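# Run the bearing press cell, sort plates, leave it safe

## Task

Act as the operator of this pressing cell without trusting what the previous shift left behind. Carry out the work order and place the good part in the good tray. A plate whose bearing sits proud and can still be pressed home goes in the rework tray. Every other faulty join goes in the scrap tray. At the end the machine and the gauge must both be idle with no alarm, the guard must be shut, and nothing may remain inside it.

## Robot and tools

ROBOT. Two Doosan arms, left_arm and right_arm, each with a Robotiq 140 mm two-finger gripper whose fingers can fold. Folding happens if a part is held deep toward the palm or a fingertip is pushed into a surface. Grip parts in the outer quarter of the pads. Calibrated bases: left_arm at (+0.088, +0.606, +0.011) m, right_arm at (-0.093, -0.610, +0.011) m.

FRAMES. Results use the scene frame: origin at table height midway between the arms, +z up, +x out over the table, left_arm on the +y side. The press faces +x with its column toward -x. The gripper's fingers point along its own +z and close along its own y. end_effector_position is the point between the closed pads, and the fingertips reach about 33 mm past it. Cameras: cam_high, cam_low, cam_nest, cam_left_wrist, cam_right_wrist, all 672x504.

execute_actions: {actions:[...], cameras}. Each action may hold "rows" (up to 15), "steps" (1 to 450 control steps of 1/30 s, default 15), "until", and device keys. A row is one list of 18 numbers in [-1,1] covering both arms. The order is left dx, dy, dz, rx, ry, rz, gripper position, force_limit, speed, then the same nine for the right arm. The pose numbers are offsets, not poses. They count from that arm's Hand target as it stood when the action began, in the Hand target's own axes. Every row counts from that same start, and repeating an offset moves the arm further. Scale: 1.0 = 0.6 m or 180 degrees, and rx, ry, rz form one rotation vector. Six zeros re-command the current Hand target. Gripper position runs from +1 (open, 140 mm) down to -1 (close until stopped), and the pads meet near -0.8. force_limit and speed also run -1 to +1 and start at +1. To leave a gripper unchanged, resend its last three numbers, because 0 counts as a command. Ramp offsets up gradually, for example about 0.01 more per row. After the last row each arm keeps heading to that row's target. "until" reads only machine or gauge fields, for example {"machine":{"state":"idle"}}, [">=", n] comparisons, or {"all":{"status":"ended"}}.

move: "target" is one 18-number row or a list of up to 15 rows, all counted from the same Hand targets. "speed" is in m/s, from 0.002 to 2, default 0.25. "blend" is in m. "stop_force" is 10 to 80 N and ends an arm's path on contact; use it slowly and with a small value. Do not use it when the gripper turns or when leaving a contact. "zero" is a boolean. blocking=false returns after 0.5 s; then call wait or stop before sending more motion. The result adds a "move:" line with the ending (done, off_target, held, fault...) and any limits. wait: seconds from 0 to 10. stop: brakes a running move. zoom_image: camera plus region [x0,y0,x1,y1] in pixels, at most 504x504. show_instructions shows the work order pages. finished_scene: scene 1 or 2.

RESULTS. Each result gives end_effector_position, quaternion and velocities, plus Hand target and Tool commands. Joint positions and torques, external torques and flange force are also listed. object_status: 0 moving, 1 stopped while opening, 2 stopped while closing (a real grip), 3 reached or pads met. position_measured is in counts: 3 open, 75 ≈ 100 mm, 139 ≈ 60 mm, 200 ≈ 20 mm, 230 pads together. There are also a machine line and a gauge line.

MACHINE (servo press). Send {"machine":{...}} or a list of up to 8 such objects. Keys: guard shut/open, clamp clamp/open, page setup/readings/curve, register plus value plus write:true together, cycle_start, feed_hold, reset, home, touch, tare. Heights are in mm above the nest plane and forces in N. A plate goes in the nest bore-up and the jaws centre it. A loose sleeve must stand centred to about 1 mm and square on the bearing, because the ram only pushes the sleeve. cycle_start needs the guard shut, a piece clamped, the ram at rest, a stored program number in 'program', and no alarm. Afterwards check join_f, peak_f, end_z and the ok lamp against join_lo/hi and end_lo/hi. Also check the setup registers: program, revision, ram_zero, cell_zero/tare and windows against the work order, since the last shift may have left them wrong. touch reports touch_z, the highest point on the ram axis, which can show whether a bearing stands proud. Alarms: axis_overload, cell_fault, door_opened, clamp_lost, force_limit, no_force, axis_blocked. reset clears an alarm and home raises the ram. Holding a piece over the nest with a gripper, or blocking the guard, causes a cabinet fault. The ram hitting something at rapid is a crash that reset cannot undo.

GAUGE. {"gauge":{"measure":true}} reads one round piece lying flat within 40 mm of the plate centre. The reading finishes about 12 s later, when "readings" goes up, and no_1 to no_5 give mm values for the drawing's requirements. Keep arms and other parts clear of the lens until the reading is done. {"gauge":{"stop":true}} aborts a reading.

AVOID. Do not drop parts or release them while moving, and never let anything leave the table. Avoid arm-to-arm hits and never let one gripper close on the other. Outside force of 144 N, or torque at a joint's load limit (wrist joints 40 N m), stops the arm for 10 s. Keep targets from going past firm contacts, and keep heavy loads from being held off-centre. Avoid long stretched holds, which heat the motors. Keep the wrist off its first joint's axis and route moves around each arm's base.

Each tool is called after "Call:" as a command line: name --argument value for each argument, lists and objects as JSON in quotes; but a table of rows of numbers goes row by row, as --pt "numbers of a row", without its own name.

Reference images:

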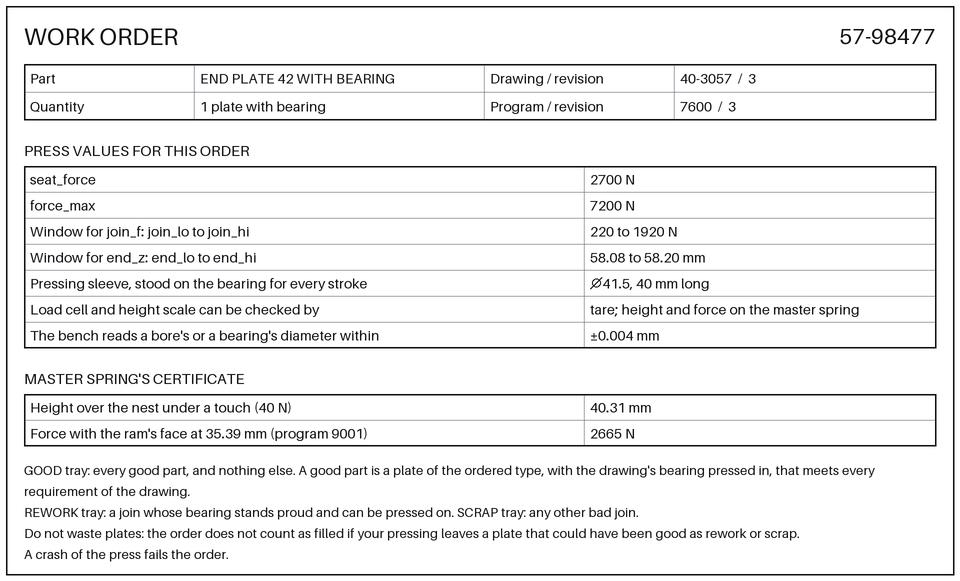

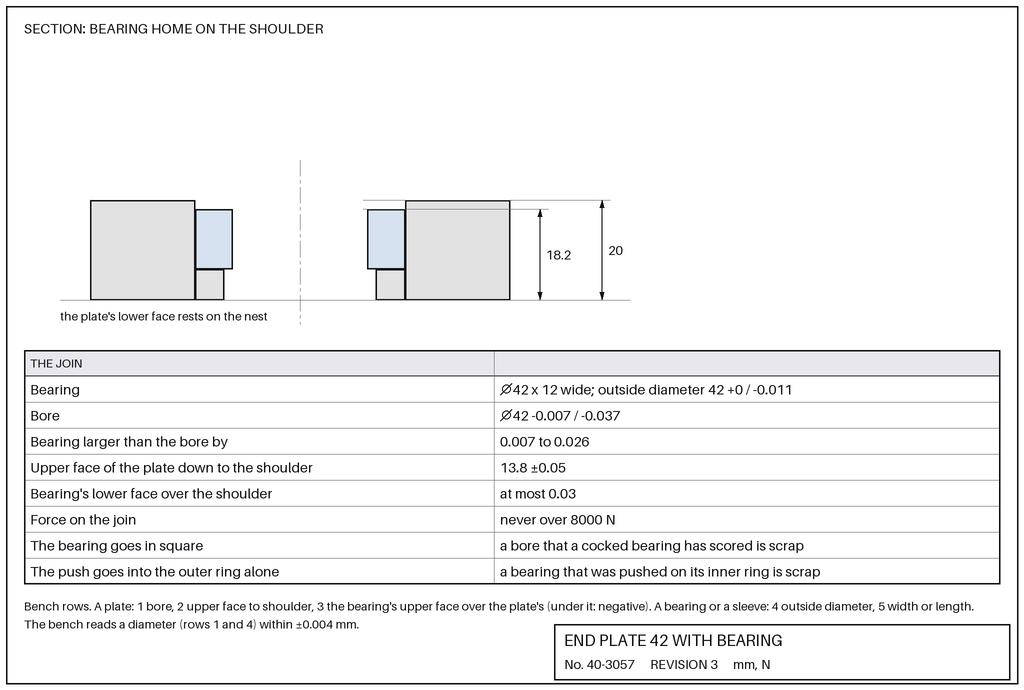

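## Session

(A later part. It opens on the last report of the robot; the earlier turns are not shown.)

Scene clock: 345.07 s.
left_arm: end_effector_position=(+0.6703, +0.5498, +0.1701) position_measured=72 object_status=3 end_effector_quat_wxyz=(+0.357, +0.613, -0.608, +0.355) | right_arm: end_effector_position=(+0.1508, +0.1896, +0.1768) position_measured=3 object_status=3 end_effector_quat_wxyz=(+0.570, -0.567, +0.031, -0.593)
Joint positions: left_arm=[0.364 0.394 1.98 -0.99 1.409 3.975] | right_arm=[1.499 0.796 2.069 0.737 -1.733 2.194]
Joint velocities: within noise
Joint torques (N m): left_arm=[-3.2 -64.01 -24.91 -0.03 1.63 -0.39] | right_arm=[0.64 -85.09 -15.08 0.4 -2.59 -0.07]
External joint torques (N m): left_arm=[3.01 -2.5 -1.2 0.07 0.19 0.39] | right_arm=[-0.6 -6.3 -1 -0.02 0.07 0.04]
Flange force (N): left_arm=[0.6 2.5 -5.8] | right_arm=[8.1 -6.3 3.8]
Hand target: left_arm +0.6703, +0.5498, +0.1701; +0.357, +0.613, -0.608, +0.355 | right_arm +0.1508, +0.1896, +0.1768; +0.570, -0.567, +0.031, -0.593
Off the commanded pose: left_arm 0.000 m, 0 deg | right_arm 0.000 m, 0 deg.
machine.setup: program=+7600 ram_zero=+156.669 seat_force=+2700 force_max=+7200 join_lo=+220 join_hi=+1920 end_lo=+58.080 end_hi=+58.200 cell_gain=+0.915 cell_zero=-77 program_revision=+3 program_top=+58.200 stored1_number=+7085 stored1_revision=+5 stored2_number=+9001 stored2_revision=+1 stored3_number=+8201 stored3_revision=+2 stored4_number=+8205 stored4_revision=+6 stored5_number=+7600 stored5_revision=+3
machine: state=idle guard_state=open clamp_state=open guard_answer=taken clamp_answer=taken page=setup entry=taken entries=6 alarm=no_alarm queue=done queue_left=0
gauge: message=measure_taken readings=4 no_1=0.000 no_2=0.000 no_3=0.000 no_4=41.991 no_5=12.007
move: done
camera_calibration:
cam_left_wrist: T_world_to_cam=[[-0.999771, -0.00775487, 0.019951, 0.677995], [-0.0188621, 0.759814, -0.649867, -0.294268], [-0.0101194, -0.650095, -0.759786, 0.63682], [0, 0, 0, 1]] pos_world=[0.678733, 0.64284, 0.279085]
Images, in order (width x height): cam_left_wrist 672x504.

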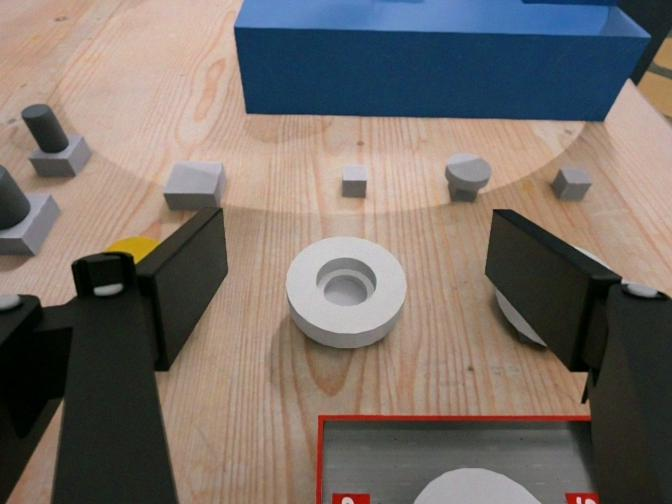

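Call:
move --pt "-0.0388 0.0007 0.1664 0 0 0 0.45 0.2 -0.8 0 0 0 0 0 0 1 1 1" --pt "-0.1142 0.0007 0.2126 0 0 0 0.45 0.2 -0.8 0 0 0 0 0 0 1 1 1" --speed '[0.15,0.05]' --cameras '["cam_left_wrist"]'

Call:
execute_actions --actions '[{"rows":[[0,0,0,0,0,0,-1,0.2,-0.9,0,0,0,0,0,0,1,1,1]],"steps":75}]' --cameras '["cam_left_wrist"]'

Scene clock: 347.37 s.
left_arm: end_effector_position=(+0.6694, +0.4725, +0.0477) position_measured=72 object_status=3 end_effector_quat_wxyz=(+0.357, +0.613, -0.608, +0.355) | right_arm: end_effector_position=(+0.1508, +0.1896, +0.1768) position_measured=3 object_status=3 end_effector_quat_wxyz=(+0.570, -0.567, +0.031, -0.593)
Joint positions: left_arm=[0.243 0.542 2.072 -1.132 1.227 4.155] | right_arm=[1.499 0.796 2.069 0.737 -1.733 2.194]
Joint velocities: within noise
Joint torques (N m): left_arm=[-2.88 -69.86 -16.87 -0.31 2.13 -0.82] | right_arm=[0.46 -85.32 -15.28 0.33 -2.57 -0.06]
External joint torques (N m): left_arm=[2.92 -1.78 -0.63 0.04 -0.05 0.82] | right_arm=[-0.46 -5.76 -0.79 0.05 0.07 0.02]
Flange force (N): left_arm=[-1.0 2.2 -4.9] | right_arm=[7.5 -5.9 3.2]
Hand target: left_arm +0.6694, +0.4725, +0.0476; +0.357, +0.613, -0.608, +0.355 | right_arm +0.1508, +0.1896, +0.1768; +0.570, -0.567, +0.031, -0.593
Off the commanded pose: left_arm 0.000 m, 0 deg | right_arm 0.000 m, 0 deg.
machine.setup: program=+7600 ram_zero=+156.669 seat_force=+2700 force_max=+7200 join_lo=+220 join_hi=+1920 end_lo=+58.080 end_hi=+58.200 cell_gain=+0.915 cell_zero=-77 program_revision=+3 program_top=+58.200 stored1_number=+7085 stored1_revision=+5 stored2_number=+9001 stored2_revision=+1 stored3_number=+8201 stored3_revision=+2 stored4_number=+8205 stored4_revision=+6 stored5_number=+7600 stored5_revision=+3
machine: state=idle guard_state=open clamp_state=open guard_answer=taken clamp_answer=taken page=setup entry=taken entries=6 alarm=no_alarm queue=done queue_left=0
gauge: message=measure_taken readings=4 no_1=0.000 no_2=0.000 no_3=0.000 no_4=41.991 no_5=12.007
move: done
camera_calibration:
cam_left_wrist: T_world_to_cam=[[-0.999774, -0.00753811, 0.0198963, 0.678924], [-0.0186618, 0.759816, -0.64987, -0.315165], [-0.0102188, -0.650094, -0.759785, 0.493705], [0, 0, 0, 1]] pos_world=[0.677934, 0.56554, 0.156785]
Images, in order (width x height): cam_left_wrist 672x504.

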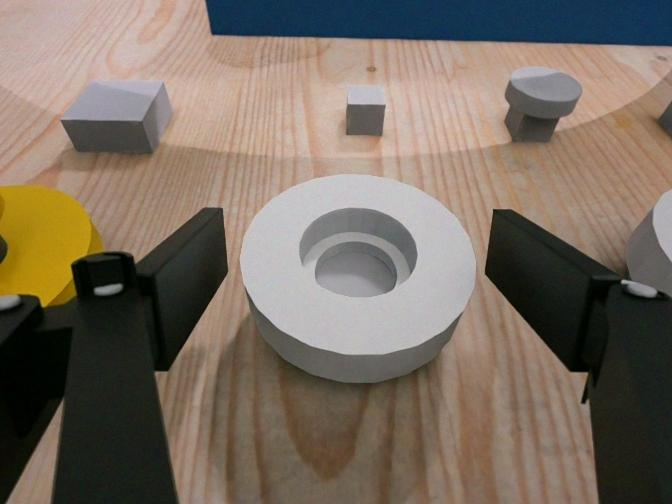

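Scene clock: 350.07 s.
left_arm: end_effector_position=(+0.6694, +0.4725, +0.0476) position_measured=105 object_status=2 end_effector_quat_wxyz=(+0.357, +0.613, -0.608, +0.355) | right_arm: end_effector_position=(+0.1508, +0.1896, +0.1768) position_measured=3 object_status=3 end_effector_quat_wxyz=(+0.570, -0.567, +0.031, -0.593)
Joint positions: left_arm=[0.243 0.542 2.072 -1.132 1.227 4.155] | right_arm=[1.499 0.796 2.069 0.737 -1.733 2.194]
Joint velocities: within noise
Joint torques (N m): left_arm=[-4.66 -63.93 -15.02 0.58 0.5 -0.59] | right_arm=[0.65 -85.15 -15.08 0.35 -2.53 -0.07]
External joint torques (N m): left_arm=[4.75 -8.14 -2.53 -0.86 1.59 0.59] | right_arm=[-0.65 -5.74 -0.84 0.03 0.03 0.03]
Flange force (N): left_arm=[7.7 4.3 -12.8] | right_arm=[7.5 -5.6 3.4]
Hand target: left_arm +0.6694, +0.4725, +0.0476; +0.357, +0.613, -0.608, +0.355 | right_arm +0.1508, +0.1896, +0.1768; +0.570, -0.567, +0.031, -0.593
Off the commanded pose: left_arm 0.000 m, 0 deg | right_arm 0.000 m, 0 deg.
machine.setup: program=+7600 ram_zero=+156.669 seat_force=+2700 force_max=+7200 join_lo=+220 join_hi=+1920 end_lo=+58.080 end_hi=+58.200 cell_gain=+0.915 cell_zero=-77 program_revision=+3 program_top=+58.200 stored1_number=+7085 stored1_revision=+5 stored2_number=+9001 stored2_revision=+1 stored3_number=+8201 stored3_revision=+2 stored4_number=+8205 stored4_revision=+6 stored5_number=+7600 stored5_revision=+3
machine: state=idle guard_state=open clamp_state=open guard_answer=taken clamp_answer=taken page=setup entry=taken entries=6 alarm=no_alarm queue=done queue_left=0
gauge: message=measure_taken readings=4 no_1=0.000 no_2=0.000 no_3=0.000 no_4=41.991 no_5=12.007
camera_calibration:
cam_left_wrist: T_world_to_cam=[[-0.999774, -0.00753811, 0.0198963, 0.678926], [-0.0186618, 0.759816, -0.64987, -0.31523], [-0.0102188, -0.650094, -0.759785, 0.493629], [0, 0, 0, 1]] pos_world=[0.677934, 0.56554, 0.156685]
Images, in order (width x height): cam_left_wrist 672x504.

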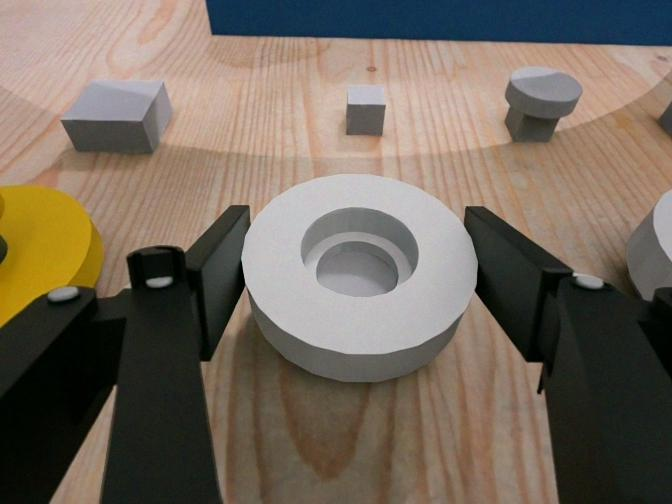

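Call:
move --pt "0.1732 0 -0.1 0 0 0 -1 0.2 -0.9 0 0 0 0 0 0 1 1 1" --pt "0.4985 0.1157 0.2135 0 0 0 -1 0.2 -0.9 0 0 0 0 0 0 1 1 1" --pt "0.5685 0.1157 0.56 0 0 0 -1 0.2 -0.9 0 0 0 0 0 0 1 1 1" --pt "0.5325 0.1157 0.5808 0 0 0 -1 0.2 -0.9 0 0 0 0 0 0 1 1 1" --speed '[0.12,0.25,0.15,0.06]' --blend '[0.02,0.02,0,0]' --cameras '["cam_left_wrist","cam_nest"]'

Call:
move --target '[-0.0216,0,0.0125,0,0,0,-1,0.2,-0.9,0,0,0,0,0,0,1,1,1]' --speed 0.015 --stop_force 12 --cameras '["cam_nest"]'

Scene clock: 354.77 s.
left_arm: end_effector_position=(+0.6026, +0.0116, +0.1547) position_measured=105 object_status=2 end_effector_quat_wxyz=(+0.357, +0.613, -0.608, +0.355) | right_arm: end_effector_position=(+0.1508, +0.1896, +0.1768) position_measured=3 object_status=3 end_effector_quat_wxyz=(+0.570, -0.567, +0.031, -0.593)
Joint positions: left_arm=[-0.555 0.379 2.044 -1.63 0.808 3.85] | right_arm=[1.499 0.796 2.069 0.737 -1.733 2.194]
Joint velocities: within noise
Joint torques (N m): left_arm=[-2.86 -63.95 -26.48 -1.86 2.02 -0.73] | right_arm=[1.17 -85.71 -15 0.34 -2.56 -0.04]
External joint torques (N m): left_arm=[2.95 -0.53 0.46 0.37 -0.43 0.73] | right_arm=[-1.21 -5.04 -0.96 0.04 0.07 0.01]
Flange force (N): left_arm=[-3.1 -1.0 -4.1] | right_arm=[6.6 -4.4 4.0]
Hand target: left_arm +0.6026, +0.0116, +0.1546; +0.357, +0.613, -0.608, +0.355 | right_arm +0.1508, +0.1896, +0.1768; +0.570, -0.567, +0.031, -0.593
Off the commanded pose: left_arm 0.000 m, 0 deg | right_arm 0.000 m, 0 deg.
machine.setup: program=+7600 ram_zero=+156.669 seat_force=+2700 force_max=+7200 join_lo=+220 join_hi=+1920 end_lo=+58.080 end_hi=+58.200 cell_gain=+0.915 cell_zero=-77 program_revision=+3 program_top=+58.200 stored1_number=+7085 stored1_revision=+5 stored2_number=+9001 stored2_revision=+1 stored3_number=+8201 stored3_revision=+2 stored4_number=+8205 stored4_revision=+6 stored5_number=+7600 stored5_revision=+3
machine: state=idle guard_state=open clamp_state=open guard_answer=taken clamp_answer=taken page=setup entry=taken entries=6 alarm=no_alarm queue=done queue_left=0
gauge: message=measure_taken readings=4 no_1=0.000 no_2=0.000 no_3=0.000 no_4=41.991 no_5=12.007
move: done
camera_calibration:
cam_left_wrist: T_world_to_cam=[[-0.999774, -0.00753811, 0.0198963, 0.606538], [-0.0186618, 0.759816, -0.64987, 0.103259], [-0.0102188, -0.650094, -0.759785, 0.274615], [0, 0, 0, 1]] pos_world=[0.611134, 0.10464, 0.263685]
Images, in order (width x height): cam_nest 672x504, cam_left_wrist 672x504.

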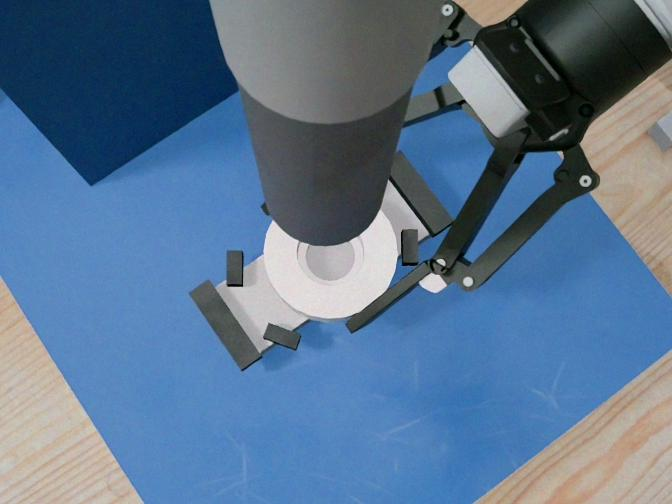

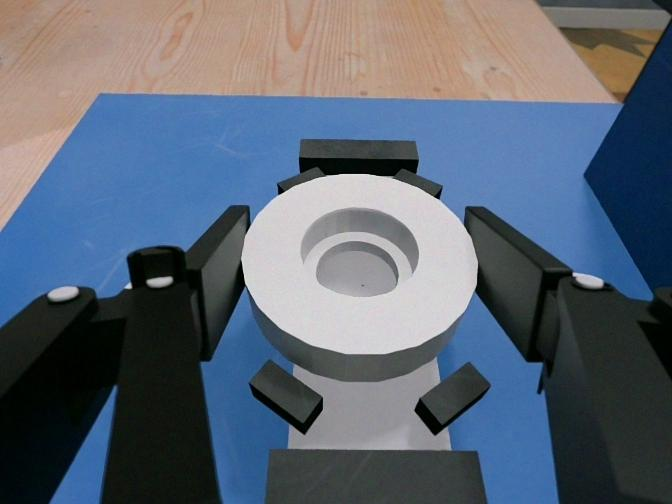

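Scene clock: 356.40 s.
left_arm: end_effector_position=(+0.6026, +0.0114, +0.1464) position_measured=105 object_status=2 end_effector_quat_wxyz=(+0.358, +0.613, -0.608, +0.355) | right_arm: end_effector_position=(+0.1508, +0.1896, +0.1768) position_measured=3 object_status=3 end_effector_quat_wxyz=(+0.570, -0.567, +0.031, -0.593)
Joint positions: left_arm=[-0.555 0.391 2.048 -1.645 0.809 3.872] | right_arm=[1.499 0.796 2.069 0.737 -1.733 2.194]
Joint velocities: within noise
Joint torques (N m): left_arm=[-5.42 -45.72 -17.84 0.61 -2.41 -0.59] | right_arm=[0.71 -85.13 -15.04 0.32 -2.54 -0.07]
External joint torques (N m): left_arm=[5.34 -20.14 -7.79 -2.15 4.07 0.59] | right_arm=[-0.71 -5.83 -0.95 0.06 0.04 0.04]
Flange force (N): left_arm=[15.4 3.7 -25.0] | right_arm=[7.5 -5.7 3.6]
Hand target: left_arm +0.6026, +0.0114, +0.1464; +0.358, +0.613, -0.608, +0.355 (not the last commanded pose) | right_arm +0.1508, +0.1896, +0.1768; +0.570, -0.567, +0.031, -0.593
Off the commanded pose: left_arm 0.007 m, 0 deg | right_arm 0.000 m, 0 deg.
machine.setup: program=+7600 ram_zero=+156.669 seat_force=+2700 force_max=+7200 join_lo=+220 join_hi=+1920 end_lo=+58.080 end_hi=+58.200 cell_gain=+0.915 cell_zero=-77 program_revision=+3 program_top=+58.200 stored1_number=+7085 stored1_revision=+5 stored2_number=+9001 stored2_revision=+1 stored3_number=+8201 stored3_revision=+2 stored4_number=+8205 stored4_revision=+6 stored5_number=+7600 stored5_revision=+3
machine: state=idle guard_state=open clamp_state=open guard_answer=taken clamp_answer=taken page=setup entry=taken entries=6 alarm=no_alarm queue=done queue_left=0
gauge: message=measure_taken readings=4 no_1=0.000 no_2=0.000 no_3=0.000 no_4=41.991 no_5=12.007
move: contact (left_arm)
Images, in order (width x height): cam_nest 672x504.

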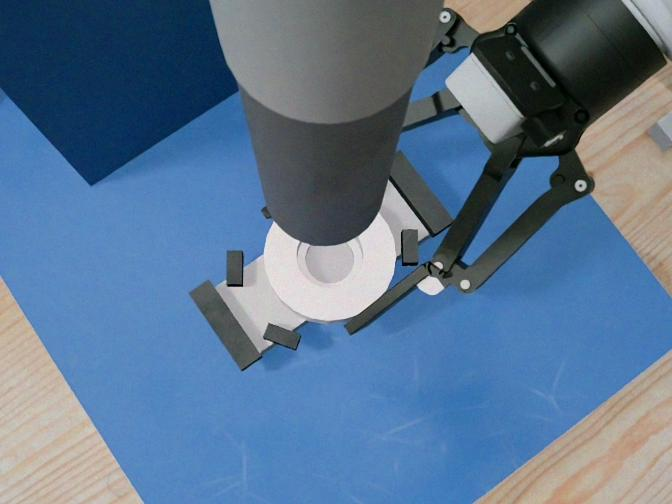

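Call:
execute_actions --actions '[{"rows":[[0,0,0,0,0,0,0.45,0.2,-0.8,0,0,0,0,0,0,1,1,1]],"steps":35}]' --cameras '[]'

Call:
move --pt "0.05 0 -0.0289 0 0 0 0.45 0.2 -0.8 0 0 0 0 0 0 1 1 1" --pt "-0.0808 0 -0.3 0 0 0 0.45 0.2 -0.8 0 0 0 0 0 0 1 1 1" --speed '[0.05,0.2]' --cameras '[]'

Call:
execute_actions --actions '[{"machine":{"clamp":"clamp"},"steps":90,"until":{"machine":{"clamp_state":"clamped"}}}]' --cameras '["cam_nest"]'

Scene clock: 357.97 s.
left_arm: end_effector_position=(+0.6026, +0.0114, +0.1464) position_measured=72 object_status=3 end_effector_quat_wxyz=(+0.358, +0.613, -0.608, +0.355) | right_arm: end_effector_position=(+0.1508, +0.1896, +0.1768) position_measured=3 object_status=3 end_effector_quat_wxyz=(+0.570, -0.567, +0.031, -0.593)
Joint positions: left_arm=[-0.555 0.391 2.048 -1.645 0.809 3.872] | right_arm=[1.499 0.796 2.069 0.737 -1.733 2.194]
Joint velocities: within noise
Joint torques (N m): left_arm=[-2.93 -62.21 -24.94 -1.48 1.63 -0.43] | right_arm=[0.8 -85.32 -15.14 0.39 -2.57 -0.03]
External joint torques (N m): left_arm=[2.61 -3.06 -0.57 -0.04 0.02 0.43] | right_arm=[-0.78 -5.93 -0.98 -0.01 0.06 0]
Flange force (N): left_arm=[0.4 0.2 -6.0] | right_arm=[7.7 -5.8 3.9]
Hand target: left_arm +0.6026, +0.0114, +0.1464; +0.358, +0.613, -0.608, +0.355 | right_arm +0.1508, +0.1896, +0.1768; +0.570, -0.567, +0.031, -0.593
Off the commanded pose: left_arm 0.000 m, 0 deg | right_arm 0.000 m, 0 deg.
machine.setup: program=+7600 ram_zero=+156.669 seat_force=+2700 force_max=+7200 join_lo=+220 join_hi=+1920 end_lo=+58.080 end_hi=+58.200 cell_gain=+0.915 cell_zero=-77 program_revision=+3 program_top=+58.200 stored1_number=+7085 stored1_revision=+5 stored2_number=+9001 stored2_revision=+1 stored3_number=+8201 stored3_revision=+2 stored4_number=+8205 stored4_revision=+6 stored5_number=+7600 stored5_revision=+3
machine: state=idle guard_state=open clamp_state=open guard_answer=taken clamp_answer=taken page=setup entry=taken entries=6 alarm=no_alarm queue=done queue_left=0
gauge: message=measure_taken readings=4 no_1=0.000 no_2=0.000 no_3=0.000 no_4=41.991 no_5=12.007
No camera images: "cameras" was empty.

Scene clock: 360.07 s.
left_arm: end_effector_position=(+0.6021, +0.1919, +0.1927) position_measured=72 object_status=3 end_effector_quat_wxyz=(+0.358, +0.613, -0.608, +0.355) | right_arm: end_effector_position=(+0.1508, +0.1896, +0.1768) position_measured=3 object_status=3 end_effector_quat_wxyz=(+0.570, -0.567, +0.031, -0.593)
Joint positions: left_arm=[-0.265 0.24 2.153 -1.399 1.003 3.825] | right_arm=[1.499 0.796 2.069 0.737 -1.733 2.194]
Joint velocities: within noise
Joint torques (N m): left_arm=[-3.62 -48.99 -25.73 -1.01 1.59 -0.35] | right_arm=[1.11 -85.14 -15.16 0.3 -2.56 -0.06]
External joint torques (N m): left_arm=[3.39 -2.18 -0.75 -0.07 -0.04 0.35] | right_arm=[-1.07 -6.36 -1.05 0.08 0.05 0.03]
Flange force (N): left_arm=[-0.9 -0.2 -7.0] | right_arm=[8.3 -5.9 4.3]
Hand target: left_arm +0.6021, +0.1919, +0.1927; +0.358, +0.613, -0.608, +0.355 | right_arm +0.1508, +0.1896, +0.1768; +0.570, -0.567, +0.031, -0.593
Off the commanded pose: left_arm 0.000 m, 0 deg | right_arm 0.000 m, 0 deg.
machine.setup: program=+7600 ram_zero=+156.669 seat_force=+2700 force_max=+7200 join_lo=+220 join_hi=+1920 end_lo=+58.080 end_hi=+58.200 cell_gain=+0.915 cell_zero=-77 program_revision=+3 program_top=+58.200 stored1_number=+7085 stored1_revision=+5 stored2_number=+9001 stored2_revision=+1 stored3_number=+8201 stored3_revision=+2 stored4_number=+8205 stored4_revision=+6 stored5_number=+7600 stored5_revision=+3
machine: state=idle guard_state=open clamp_state=open guard_answer=taken clamp_answer=taken page=setup entry=taken entries=6 alarm=no_alarm queue=done queue_left=0
gauge: message=measure_taken readings=4 no_1=0.000 no_2=0.000 no_3=0.000 no_4=41.991 no_5=12.007
move: done
No camera images: "cameras" was empty.

Scene clock: 361.50 s.
left_arm: end_effector_position=(+0.6021, +0.1919, +0.1927) position_measured=72 object_status=3 end_effector_quat_wxyz=(+0.358, +0.613, -0.608, +0.355) | right_arm: end_effector_position=(+0.1508, +0.1896, +0.1768) position_measured=3 object_status=3 end_effector_quat_wxyz=(+0.570, -0.567, +0.031, -0.593)
Joint positions: left_arm=[-0.265 0.24 2.153 -1.399 1.003 3.825] | right_arm=[1.499 0.796 2.069 0.737 -1.733 2.194]
Joint velocities: within noise
Joint torques (N m): left_arm=[-2.86 -48.65 -25.95 -1.03 1.59 -0.43] | right_arm=[0.59 -85.28 -15.16 0.31 -2.56 -0.09]
External joint torques (N m): left_arm=[2.66 -2.33 -0.53 -0.04 -0.04 0.43] | right_arm=[-0.58 -5.66 -0.86 0.07 0.06 0.05]
Flange force (N): left_arm=[-0.4 0.8 -5.9] | right_arm=[7.3 -5.6 3.3]
Hand target: left_arm +0.6021, +0.1919, +0.1927; +0.358, +0.613, -0.608, +0.355 | right_arm +0.1508, +0.1896, +0.1768; +0.570, -0.567, +0.031, -0.593
Tool commands: left_gripper/position=+0.45 left_gripper/force_limit=+0.2 left_gripper/speed=-0.8 right_gripper/position=+1.0 right_gripper/force_limit=+1.0 right_gripper/speed=+1.0
Off the commanded pose: left_arm 0.000 m, 0 deg | right_arm 0.000 m, 0 deg.
machine.setup: program=+7600 ram_zero=+156.669 seat_force=+2700 force_max=+7200 join_lo=+220 join_hi=+1920 end_lo=+58.080 end_hi=+58.200 cell_gain=+0.915 cell_zero=-77 program_revision=+3 program_top=+58.200 stored1_number=+7085 stored1_revision=+5 stored2_number=+9001 stored2_revision=+1 stored3_number=+8201 stored3_revision=+2 stored4_number=+8205 stored4_revision=+6 stored5_number=+7600 stored5_revision=+3
machine: state=idle guard_state=open clamp_state=clamped guard_answer=taken clamp_answer=taken page=setup entry=taken entries=6 alarm=no_alarm queue=running queue_left=0
gauge: message=measure_taken readings=4 no_1=0.000 no_2=0.000 no_3=0.000 no_4=41.991 no_5=12.007
Images, in order (width x height): cam_nest 672x504.

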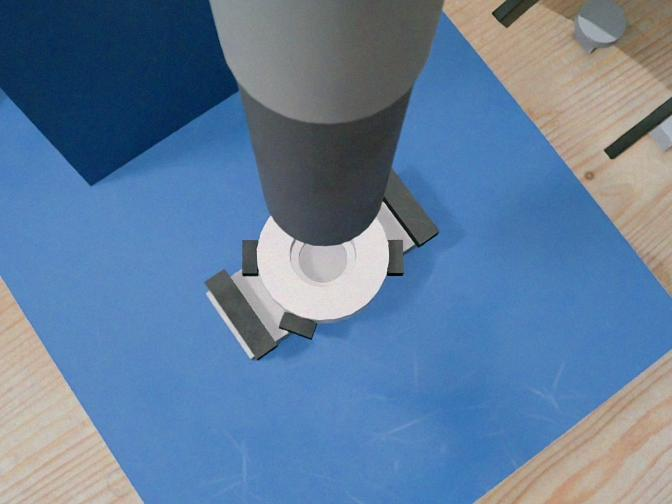

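Call:
move --pt "-0.2983 -0.1133 -0.5167 0 0 0 0.3 0.1 -0.8 0 0 0 0 0 0 1 1 1" --pt "-0.393 -0.1967 -0.6006 0.2887 0 -0.1667 0.3 0.1 -0.8 0 0 0 0 0 0 1 1 1" --speed 0.3 --blend '[0.03,0]' --cameras '["cam_left_wrist"]'

Scene clock: 365.43 s.
left_arm: end_effector_position=(+0.7182, +0.6222, +0.1639) position_measured=91 object_status=3 end_effector_quat_wxyz=(+0.133, +0.838, -0.220, +0.482) | right_arm: end_effector_position=(+0.1508, +0.1896, +0.1768) position_measured=3 object_status=3 end_effector_quat_wxyz=(+0.570, -0.567, +0.031, -0.593)
Joint positions: left_arm=[0.353 0.126 2.374 -1.819 0.728 3.966] | right_arm=[1.499 0.796 2.069 0.737 -1.733 2.194]
Joint velocities: within noise
Joint torques (N m): left_arm=[-3.17 -34.01 -23 -1.52 1.69 -0.34] | right_arm=[0.93 -85.16 -15.26 0.36 -2.57 -0.06]
External joint torques (N m): left_arm=[3.09 -2.89 -0.66 -0.21 0.12 0.34] | right_arm=[-0.93 -6.06 -1.02 0.02 0.06 0.03]
Flange force (N): left_arm=[-0.2 -2.2 -8.1] | right_arm=[7.9 -5.7 4.1]
Hand target: left_arm +0.7182, +0.6222, +0.1639; +0.133, +0.838, -0.220, +0.482 | right_arm +0.1508, +0.1896, +0.1768; +0.570, -0.567, +0.031, -0.593
Off the commanded pose: left_arm 0.000 m, 0 deg | right_arm 0.000 m, 0 deg.
machine.setup: program=+7600 ram_zero=+156.669 seat_force=+2700 force_max=+7200 join_lo=+220 join_hi=+1920 end_lo=+58.080 end_hi=+58.200 cell_gain=+0.915 cell_zero=-77 program_revision=+3 program_top=+58.200 stored1_number=+7085 stored1_revision=+5 stored2_number=+9001 stored2_revision=+1 stored3_number=+8201 stored3_revision=+2 stored4_number=+8205 stored4_revision=+6 stored5_number=+7600 stored5_revision=+3
machine: state=idle guard_state=open clamp_state=clamped guard_answer=taken clamp_answer=taken page=setup entry=taken entries=6 alarm=no_alarm queue=done queue_left=0
gauge: message=measure_taken readings=4 no_1=0.000 no_2=0.000 no_3=0.000 no_4=41.991 no_5=12.007
move: done
camera_calibration:
cam_left_wrist: T_world_to_cam=[[-0.493112, -0.869607, 0.0249776, 0.89815], [-0.674417, 0.363977, -0.642404, 0.363452], [0.549548, -0.333622, -0.765959, 0.0819435], [0, 0, 0, 1]] pos_world=[0.642975, 0.676087, 0.273815]
Images, in order (width x height): cam_left_wrist 672x504.

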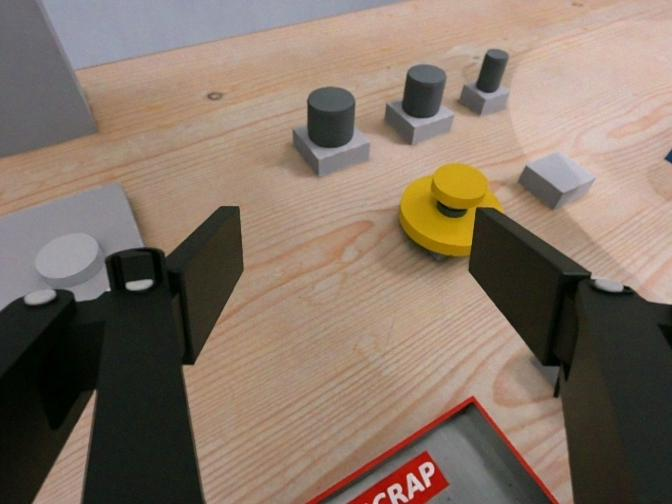

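Call:
move --pt "0 0 0 -0.2386 -0.1528 0.2395 0.3 0.1 -0.8 0 0 0 0 0 0 1 1 1" --pt "0.0152 -0.3532 0.1727 -0.2386 -0.1528 0.2395 0.3 0.1 -0.8 0 0 0 0 0 0 1 1 1" --pt "-0.0685 -0.3532 0.221 -0.2386 -0.1528 0.2395 0.3 0.1 -0.8 0 0 0 0 0 0 1 1 1" --speed '[0.3,0.25,0.06]' --cameras '["cam_left_wrist"]'

Scene clock: 370.43 s.
left_arm: end_effector_position=(+0.9046, +0.7584, +0.0597) position_measured=91 object_status=3 end_effector_quat_wxyz=(+0.187, +0.684, -0.682, +0.182) | right_arm: end_effector_position=(+0.1508, +0.1896, +0.1768) position_measured=3 object_status=3 end_effector_quat_wxyz=(+0.570, -0.567, +0.031, -0.593)
Joint positions: left_arm=[0.371 0.702 1.414 -0.52 1.263 3.692] | right_arm=[1.499 0.796 2.069 0.737 -1.733 2.194]
Joint velocities: within noise
Joint torques (N m): left_arm=[-2.86 -99.79 -34.34 2 0.91 -0.47] | right_arm=[0.49 -85.37 -15.15 0.37 -2.59 -0.09]
External joint torques (N m): left_arm=[2.68 -2.86 -0.45 0.08 -0.14 0.47] | right_arm=[-0.48 -5.83 -1.02 0.01 0.09 0.06]
Flange force (N): left_arm=[-0.7 4.2 -2.9] | right_arm=[7.3 -6.0 3.5]
Hand target: left_arm +0.9046, +0.7584, +0.0596; +0.187, +0.684, -0.682, +0.182 | right_arm +0.1508, +0.1896, +0.1768; +0.570, -0.567, +0.031, -0.593
Off the commanded pose: left_arm 0.000 m, 0 deg | right_arm 0.000 m, 0 deg.
machine.setup: program=+7600 ram_zero=+156.669 seat_force=+2700 force_max=+7200 join_lo=+220 join_hi=+1920 end_lo=+58.080 end_hi=+58.200 cell_gain=+0.915 cell_zero=-77 program_revision=+3 program_top=+58.200 stored1_number=+7085 stored1_revision=+5 stored2_number=+9001 stored2_revision=+1 stored3_number=+8201 stored3_revision=+2 stored4_number=+8205 stored4_revision=+6 stored5_number=+7600 stored5_revision=+3
machine: state=idle guard_state=open clamp_state=clamped guard_answer=taken clamp_answer=taken page=setup entry=taken entries=6 alarm=no_alarm queue=done queue_left=0
gauge: message=measure_taken readings=4 no_1=0.000 no_2=0.000 no_3=0.000 no_4=41.991 no_5=12.007
move: done
camera_calibration:
cam_left_wrist: T_world_to_cam=[[-0.999791, -0.0106094, 0.0174654, 0.918467], [-0.0135442, 0.984012, -0.177586, -0.723083], [-0.0153021, -0.177786, -0.98395, 0.350847], [0, 0, 0, 1]] pos_world=[0.91385, 0.783642, 0.200765]
Images, in order (width x height): cam_left_wrist 672x504.

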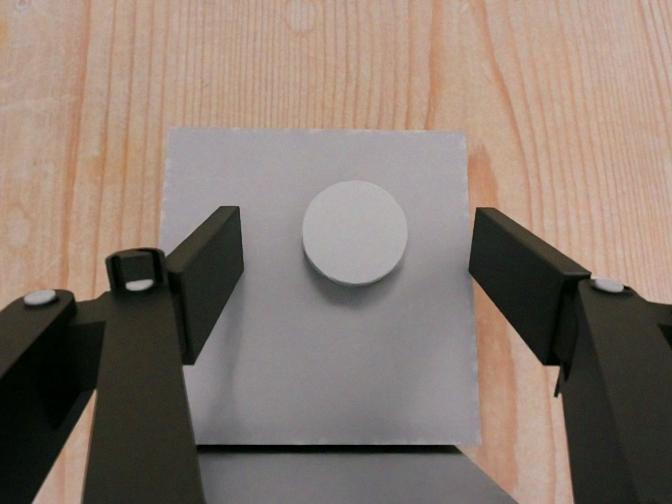

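Call:
execute_actions --actions '[{"rows":[[0,0,0,0,0,0,-1,0.1,-0.9,0,0,0,0,0,0,1,1,1]],"steps":75}]' --cameras '[]'

Call:
move --pt "0.05 0 -0.0866 0 0 0 -1 0.1 -0.9 0 0 0 0 0 0 1 1 1" --pt "0.4018 0.33 0.0973 0 0 0 -1 0.1 -0.9 0 0 0 0 0 0 1 1 1" --pt "0.6717 0.411 0.2532 0 0 0 -1 0.1 -0.9 0 0 0 0 0 0 1 1 1" --pt "0.6094 0.411 0.361 0 0 0 -1 0.1 -0.9 0 0 0 0 0 0 1 1 1" --speed '[0.1,0.25,0.25,0.06]' --cameras '["cam_left_wrist"]'

Call:
move --target '[-0.0167,0,0.0289,0,0,0,-1,0.1,-0.9,0,0,0,0,0,0,1,1,1]' --speed 0.015 --stop_force 12 --cameras '["cam_left_wrist"]'

Scene clock: 373.37 s.
left_arm: end_effector_position=(+0.9046, +0.7584, +0.0596) position_measured=165 object_status=2 end_effector_quat_wxyz=(+0.187, +0.684, -0.682, +0.182) | right_arm: end_effector_position=(+0.1508, +0.1896, +0.1768) position_measured=3 object_status=3 end_effector_quat_wxyz=(+0.570, -0.567, +0.031, -0.593)
Joint positions: left_arm=[0.371 0.702 1.414 -0.52 1.263 3.692] | right_arm=[1.499 0.796 2.069 0.737 -1.733 2.194]
Joint velocities: within noise
Joint torques (N m): left_arm=[-4.74 -83.66 -26.86 3.74 -1.07 -0.4] | right_arm=[0.68 -85.3 -14.96 0.37 -2.55 0]
External joint torques (N m): left_arm=[3.75 -19.6 -8.13 -1.71 1.85 0.4] | right_arm=[-0.72 -5.56 -1.21 0.02 0.06 -0.03]
Flange force (N): left_arm=[8.9 6.6 -20.8] | right_arm=[6.7 -5.6 4.0]
Hand target: left_arm +0.9046, +0.7584, +0.0596; +0.187, +0.684, -0.682, +0.182 | right_arm +0.1508, +0.1896, +0.1768; +0.570, -0.567, +0.031, -0.593
Off the commanded pose: left_arm 0.000 m, 0 deg | right_arm 0.000 m, 0 deg.
machine.setup: program=+7600 ram_zero=+156.669 seat_force=+2700 force_max=+7200 join_lo=+220 join_hi=+1920 end_lo=+58.080 end_hi=+58.200 cell_gain=+0.915 cell_zero=-77 program_revision=+3 program_top=+58.200 stored1_number=+7085 stored1_revision=+5 stored2_number=+9001 stored2_revision=+1 stored3_number=+8201 stored3_revision=+2 stored4_number=+8205 stored4_revision=+6 stored5_number=+7600 stored5_revision=+3
machine: state=idle guard_state=open clamp_state=clamped guard_answer=taken clamp_answer=taken page=setup entry=taken entries=6 alarm=no_alarm queue=done queue_left=0
gauge: message=measure_taken readings=4 no_1=0.000 no_2=0.000 no_3=0.000 no_4=41.991 no_5=12.007
No camera images: "cameras" was empty.

Scene clock: 377.83 s.
left_arm: end_effector_position=(+0.6583, +0.3332, +0.0584) position_measured=172 object_status=2 end_effector_quat_wxyz=(+0.187, +0.684, -0.682, +0.182) | right_arm: end_effector_position=(+0.1508, +0.1896, +0.1768) position_measured=3 object_status=3 end_effector_quat_wxyz=(+0.570, -0.567, +0.031, -0.593)
Joint positions: left_arm=[-0.204 0.323 2.06 -0.764 0.787 3.457] | right_arm=[1.499 0.796 2.069 0.737 -1.733 2.194]
Joint velocities: within noise
Joint torques (N m): left_arm=[-3.6 -19.49 -13.19 5.4 -8.36 -0.36] | right_arm=[0.87 -85.33 -15.1 0.4 -2.55 -0.06]
External joint torques (N m): left_arm=[3.42 -40.96 -14.22 -4.23 8.82 0.36] | right_arm=[-0.88 -5.69 -0.98 -0.02 0.06 0.03]
Flange force (N): left_arm=[21.0 19.8 -67.2] | right_arm=[7.4 -5.3 3.9]
Hand target: left_arm +0.6583, +0.3332, +0.0582; +0.187, +0.684, -0.682, +0.182 | right_arm +0.1508, +0.1896, +0.1768; +0.570, -0.567, +0.031, -0.593
Off the commanded pose: left_arm 0.000 m, 0 deg | right_arm 0.000 m, 0 deg.
machine.setup: program=+7600 ram_zero=+156.669 seat_force=+2700 force_max=+7200 join_lo=+220 join_hi=+1920 end_lo=+58.080 end_hi=+58.200 cell_gain=+0.915 cell_zero=-77 program_revision=+3 program_top=+58.200 stored1_number=+7085 stored1_revision=+5 stored2_number=+9001 stored2_revision=+1 stored3_number=+8201 stored3_revision=+2 stored4_number=+8205 stored4_revision=+6 stored5_number=+7600 stored5_revision=+3
machine: state=idle guard_state=open clamp_state=clamped guard_answer=taken clamp_answer=taken page=setup entry=taken entries=6 alarm=no_alarm queue=done queue_left=0
gauge: message=measure_taken readings=4 no_1=0.000 no_2=0.000 no_3=0.000 no_4=41.991 no_5=12.007
move: done
camera_calibration:
cam_left_wrist: T_world_to_cam=[[-0.999793, -0.0106257, 0.0173678, 0.667756], [-0.0135444, 0.983994, -0.177684, -0.308222], [-0.0152018, -0.177883, -0.983934, 0.270169], [0, 0, 0, 1]] pos_world=[0.66755, 0.358442, 0.199465]
Images, in order (width x height): cam_left_wrist 672x504.

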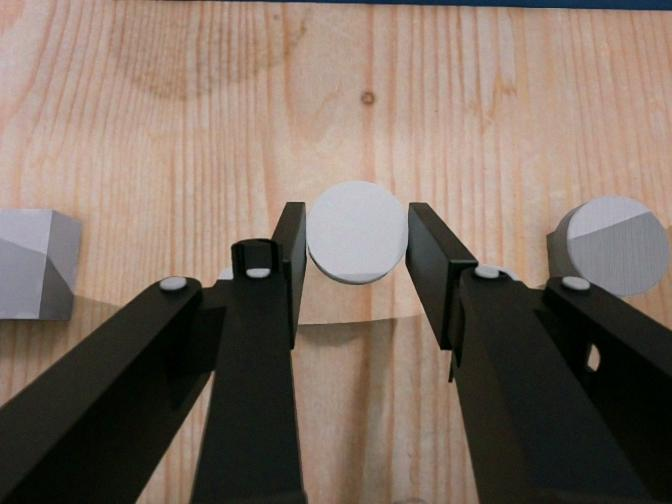

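Scene clock: 378.60 s.
left_arm: end_effector_position=(+0.6583, +0.3332, +0.0558) position_measured=172 object_status=2 end_effector_quat_wxyz=(+0.187, +0.684, -0.682, +0.182) | right_arm: end_effector_position=(+0.1508, +0.1896, +0.1768) position_measured=3 object_status=3 end_effector_quat_wxyz=(+0.570, -0.567, +0.031, -0.593)
Joint positions: left_arm=[-0.204 0.326 2.062 -0.767 0.784 3.462] | right_arm=[1.499 0.796 2.069 0.737 -1.733 2.194]
Joint velocities: within noise
Joint torques (N m): left_arm=[-1.87 -14.82 -9.66 7.01 -9.58 -0.42] | right_arm=[0.56 -85.56 -15.03 0.35 -2.53 -0.14]
External joint torques (N m): left_arm=[1.7 -45.68 -17.51 -5.85 10.05 0.42] | right_arm=[-0.58 -5.35 -1.05 0.03 0.04 0.1]
Flange force (N): left_arm=[27.1 20.1 -72.5] | right_arm=[6.6 -5.3 3.4]
Hand target: left_arm +0.6583, +0.3332, +0.0559; +0.187, +0.684, -0.682, +0.182 (not the last commanded pose) | right_arm +0.1508, +0.1896, +0.1768; +0.570, -0.567, +0.031, -0.593
Off the commanded pose: left_arm 0.018 m, 0 deg | right_arm 0.000 m, 0 deg.
machine.setup: program=+7600 ram_zero=+156.669 seat_force=+2700 force_max=+7200 join_lo=+220 join_hi=+1920 end_lo=+58.080 end_hi=+58.200 cell_gain=+0.915 cell_zero=-77 program_revision=+3 program_top=+58.200 stored1_number=+7085 stored1_revision=+5 stored2_number=+9001 stored2_revision=+1 stored3_number=+8201 stored3_revision=+2 stored4_number=+8205 stored4_revision=+6 stored5_number=+7600 stored5_revision=+3
machine: state=idle guard_state=open clamp_state=clamped guard_answer=taken clamp_answer=taken page=setup entry=taken entries=6 alarm=no_alarm queue=done queue_left=0
gauge: message=measure_taken readings=4 no_1=0.000 no_2=0.000 no_3=0.000 no_4=41.991 no_5=12.007
move: contact (left_arm)
camera_calibration:
cam_left_wrist: T_world_to_cam=[[-0.99979, -0.0107061, 0.0174832, 0.667805], [-0.0136426, 0.984011, -0.177584, -0.308644], [-0.0153024, -0.177786, -0.98395, 0.267646], [0, 0, 0, 1]] pos_world=[0.66755, 0.358442, 0.196865]
Images, in order (width x height): cam_left_wrist 672x504.

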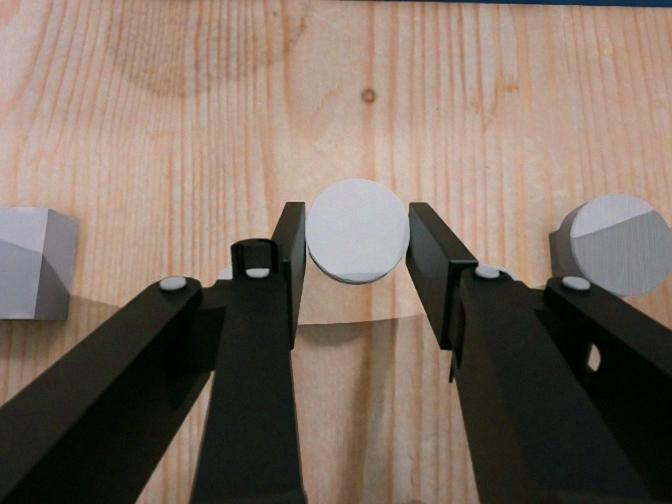

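Call:
execute_actions --actions '[{"rows":[[0.0008,0,-0.0014,0,0,0,-1,0.1,-0.9,0,0,0,0,0,0,1,1,1]],"steps":10},{"rows":[[0,0,0,0,0,0,0.3,0.1,-0.8,0,0,0,0,0,0,1,1,1]],"steps":35}]' --cameras '["cam_left_wrist"]'

Scene clock: 380.47 s.
left_arm: end_effector_position=(+0.6583, +0.3332, +0.0568) position_measured=91 object_status=3 end_effector_quat_wxyz=(+0.187, +0.684, -0.682, +0.182) | right_arm: end_effector_position=(+0.1508, +0.1896, +0.1768) position_measured=3 object_status=3 end_effector_quat_wxyz=(+0.570, -0.567, +0.031, -0.593)
Joint positions: left_arm=[-0.204 0.325 2.061 -0.766 0.785 3.46] | right_arm=[1.499 0.796 2.069 0.737 -1.733 2.194]
Joint velocities: within noise
Joint torques (N m): left_arm=[-2.86 -58.22 -26.61 1.15 0.47 -0.45] | right_arm=[1.02 -85.3 -15.07 0.31 -2.61 -0.07]
External joint torques (N m): left_arm=[2.52 -2.52 -0.69 0.02 0.01 0.45] | right_arm=[-1.03 -5.55 -0.97 0.07 0.11 0.03]
External joint torques at the end of the 1st action: left_arm=[-2.84 -12.35 -6.3 -3.3 2.5 0.45] | right_arm=[-0.72 -5.96 -0.91 0.01 0.07 0.07]
Flange force (N): left_arm=[-3.0 0.9 -5.1] | right_arm=[7.2 -5.1 4.0]
Flange force at the end of the 1st action (N): left_arm=[11.6 5.1 -14.4] | right_arm=[7.8 -5.8 3.7]
Hand target: left_arm +0.6583, +0.3332, +0.0568; +0.187, +0.684, -0.682, +0.182 | right_arm +0.1508, +0.1896, +0.1768; +0.570, -0.567, +0.031, -0.593
Off the commanded pose: left_arm 0.000 m, 0 deg | right_arm 0.000 m, 0 deg.
machine.setup: program=+7600 ram_zero=+156.669 seat_force=+2700 force_max=+7200 join_lo=+220 join_hi=+1920 end_lo=+58.080 end_hi=+58.200 cell_gain=+0.915 cell_zero=-77 program_revision=+3 program_top=+58.200 stored1_number=+7085 stored1_revision=+5 stored2_number=+9001 stored2_revision=+1 stored3_number=+8201 stored3_revision=+2 stored4_number=+8205 stored4_revision=+6 stored5_number=+7600 stored5_revision=+3
machine: state=idle guard_state=open clamp_state=clamped guard_answer=taken clamp_answer=taken page=setup entry=taken entries=6 alarm=no_alarm queue=done queue_left=0
gauge: message=measure_taken readings=4 no_1=0.000 no_2=0.000 no_3=0.000 no_4=41.991 no_5=12.007
camera_calibration:
cam_left_wrist: T_world_to_cam=[[-0.999791, -0.0106076, 0.0174662, 0.667757], [-0.0135441, 0.983995, -0.177683, -0.308507], [-0.0153018, -0.177882, -0.983933, 0.268661], [0, 0, 0, 1]] pos_world=[0.66755, 0.358442, 0.197865]
Images, in order (width x height): cam_left_wrist 672x504.

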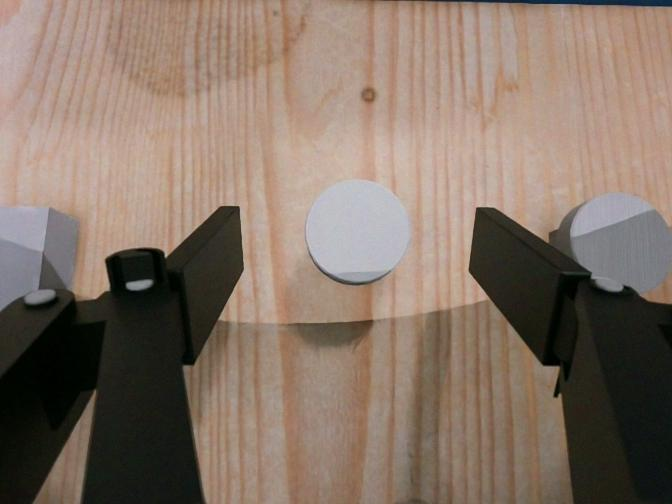

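Call:
move --pt "0.0317 0 -0.155 0 0.1667 0 0.3 0.1 -0.8 0 0 0 0 0 0 1 1 1" --pt "-0.0237 0 0 0 0.1667 0 0.3 0.1 -0.8 0 0 0 0 0 0 1 1 1" --speed '[0.15,0.06]' --cameras '["cam_left_wrist"]'

Scene clock: 385.17 s.
left_arm: end_effector_position=(+0.6582, +0.3455, +0.0497) position_measured=91 object_status=3 end_effector_quat_wxyz=(+0.357, +0.613, -0.610, +0.353) | right_arm: end_effector_position=(+0.1508, +0.1896, +0.1768) position_measured=3 object_status=3 end_effector_quat_wxyz=(+0.570, -0.567, +0.031, -0.593)
Joint positions: left_arm=[0.027 0.509 2.13 -1.308 1.117 4.138] | right_arm=[1.499 0.796 2.069 0.737 -1.733 2.194]
Joint velocities: within noise
Joint torques (N m): left_arm=[-2.74 -65.26 -16.66 -0.56 2.26 -0.52] | right_arm=[0.86 -85.61 -14.97 0.35 -2.55 -0.09]
External joint torques (N m): left_arm=[2.82 -2.67 -0.14 -0.07 -0.2 0.52] | right_arm=[-0.88 -5.41 -1.13 0.04 0.05 0.05]
Flange force (N): left_arm=[0.5 2.8 -5.7] | right_arm=[6.7 -5.1 3.9]
Hand target: left_arm +0.6582, +0.3455, +0.0497; +0.357, +0.613, -0.610, +0.353 | right_arm +0.1508, +0.1896, +0.1768; +0.570, -0.567, +0.031, -0.593
Off the commanded pose: left_arm 0.000 m, 0 deg | right_arm 0.000 m, 0 deg.
machine.setup: program=+7600 ram_zero=+156.669 seat_force=+2700 force_max=+7200 join_lo=+220 join_hi=+1920 end_lo=+58.080 end_hi=+58.200 cell_gain=+0.915 cell_zero=-77 program_revision=+3 program_top=+58.200 stored1_number=+7085 stored1_revision=+5 stored2_number=+9001 stored2_revision=+1 stored3_number=+8201 stored3_revision=+2 stored4_number=+8205 stored4_revision=+6 stored5_number=+7600 stored5_revision=+3
machine: state=idle guard_state=open clamp_state=clamped guard_answer=taken clamp_answer=taken page=setup entry=taken entries=6 alarm=no_alarm queue=done queue_left=0
gauge: message=measure_taken readings=4 no_1=0.000 no_2=0.000 no_3=0.000 no_4=41.991 no_5=12.007
move: done
camera_calibration:
cam_left_wrist: T_world_to_cam=[[-0.999769, -0.00425994, 0.021049, 0.665599], [-0.0168511, 0.763222, -0.645916, -0.220117], [-0.0133135, -0.646122, -0.763118, 0.413418], [0, 0, 0, 1]] pos_world=[0.66724, 0.437952, 0.159299]
Images, in order (width x height): cam_left_wrist 672x504.

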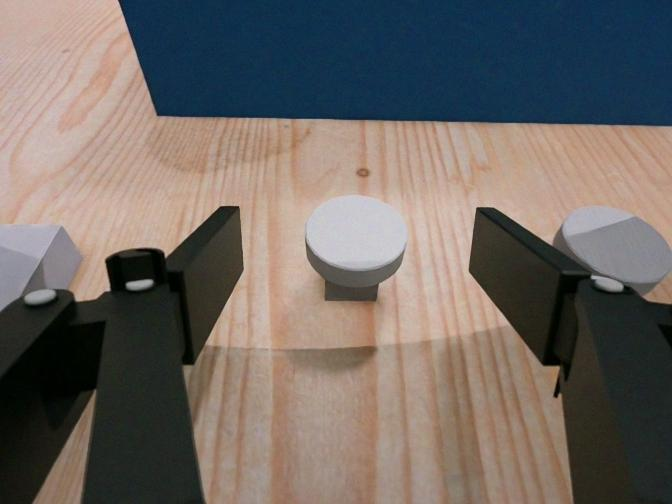

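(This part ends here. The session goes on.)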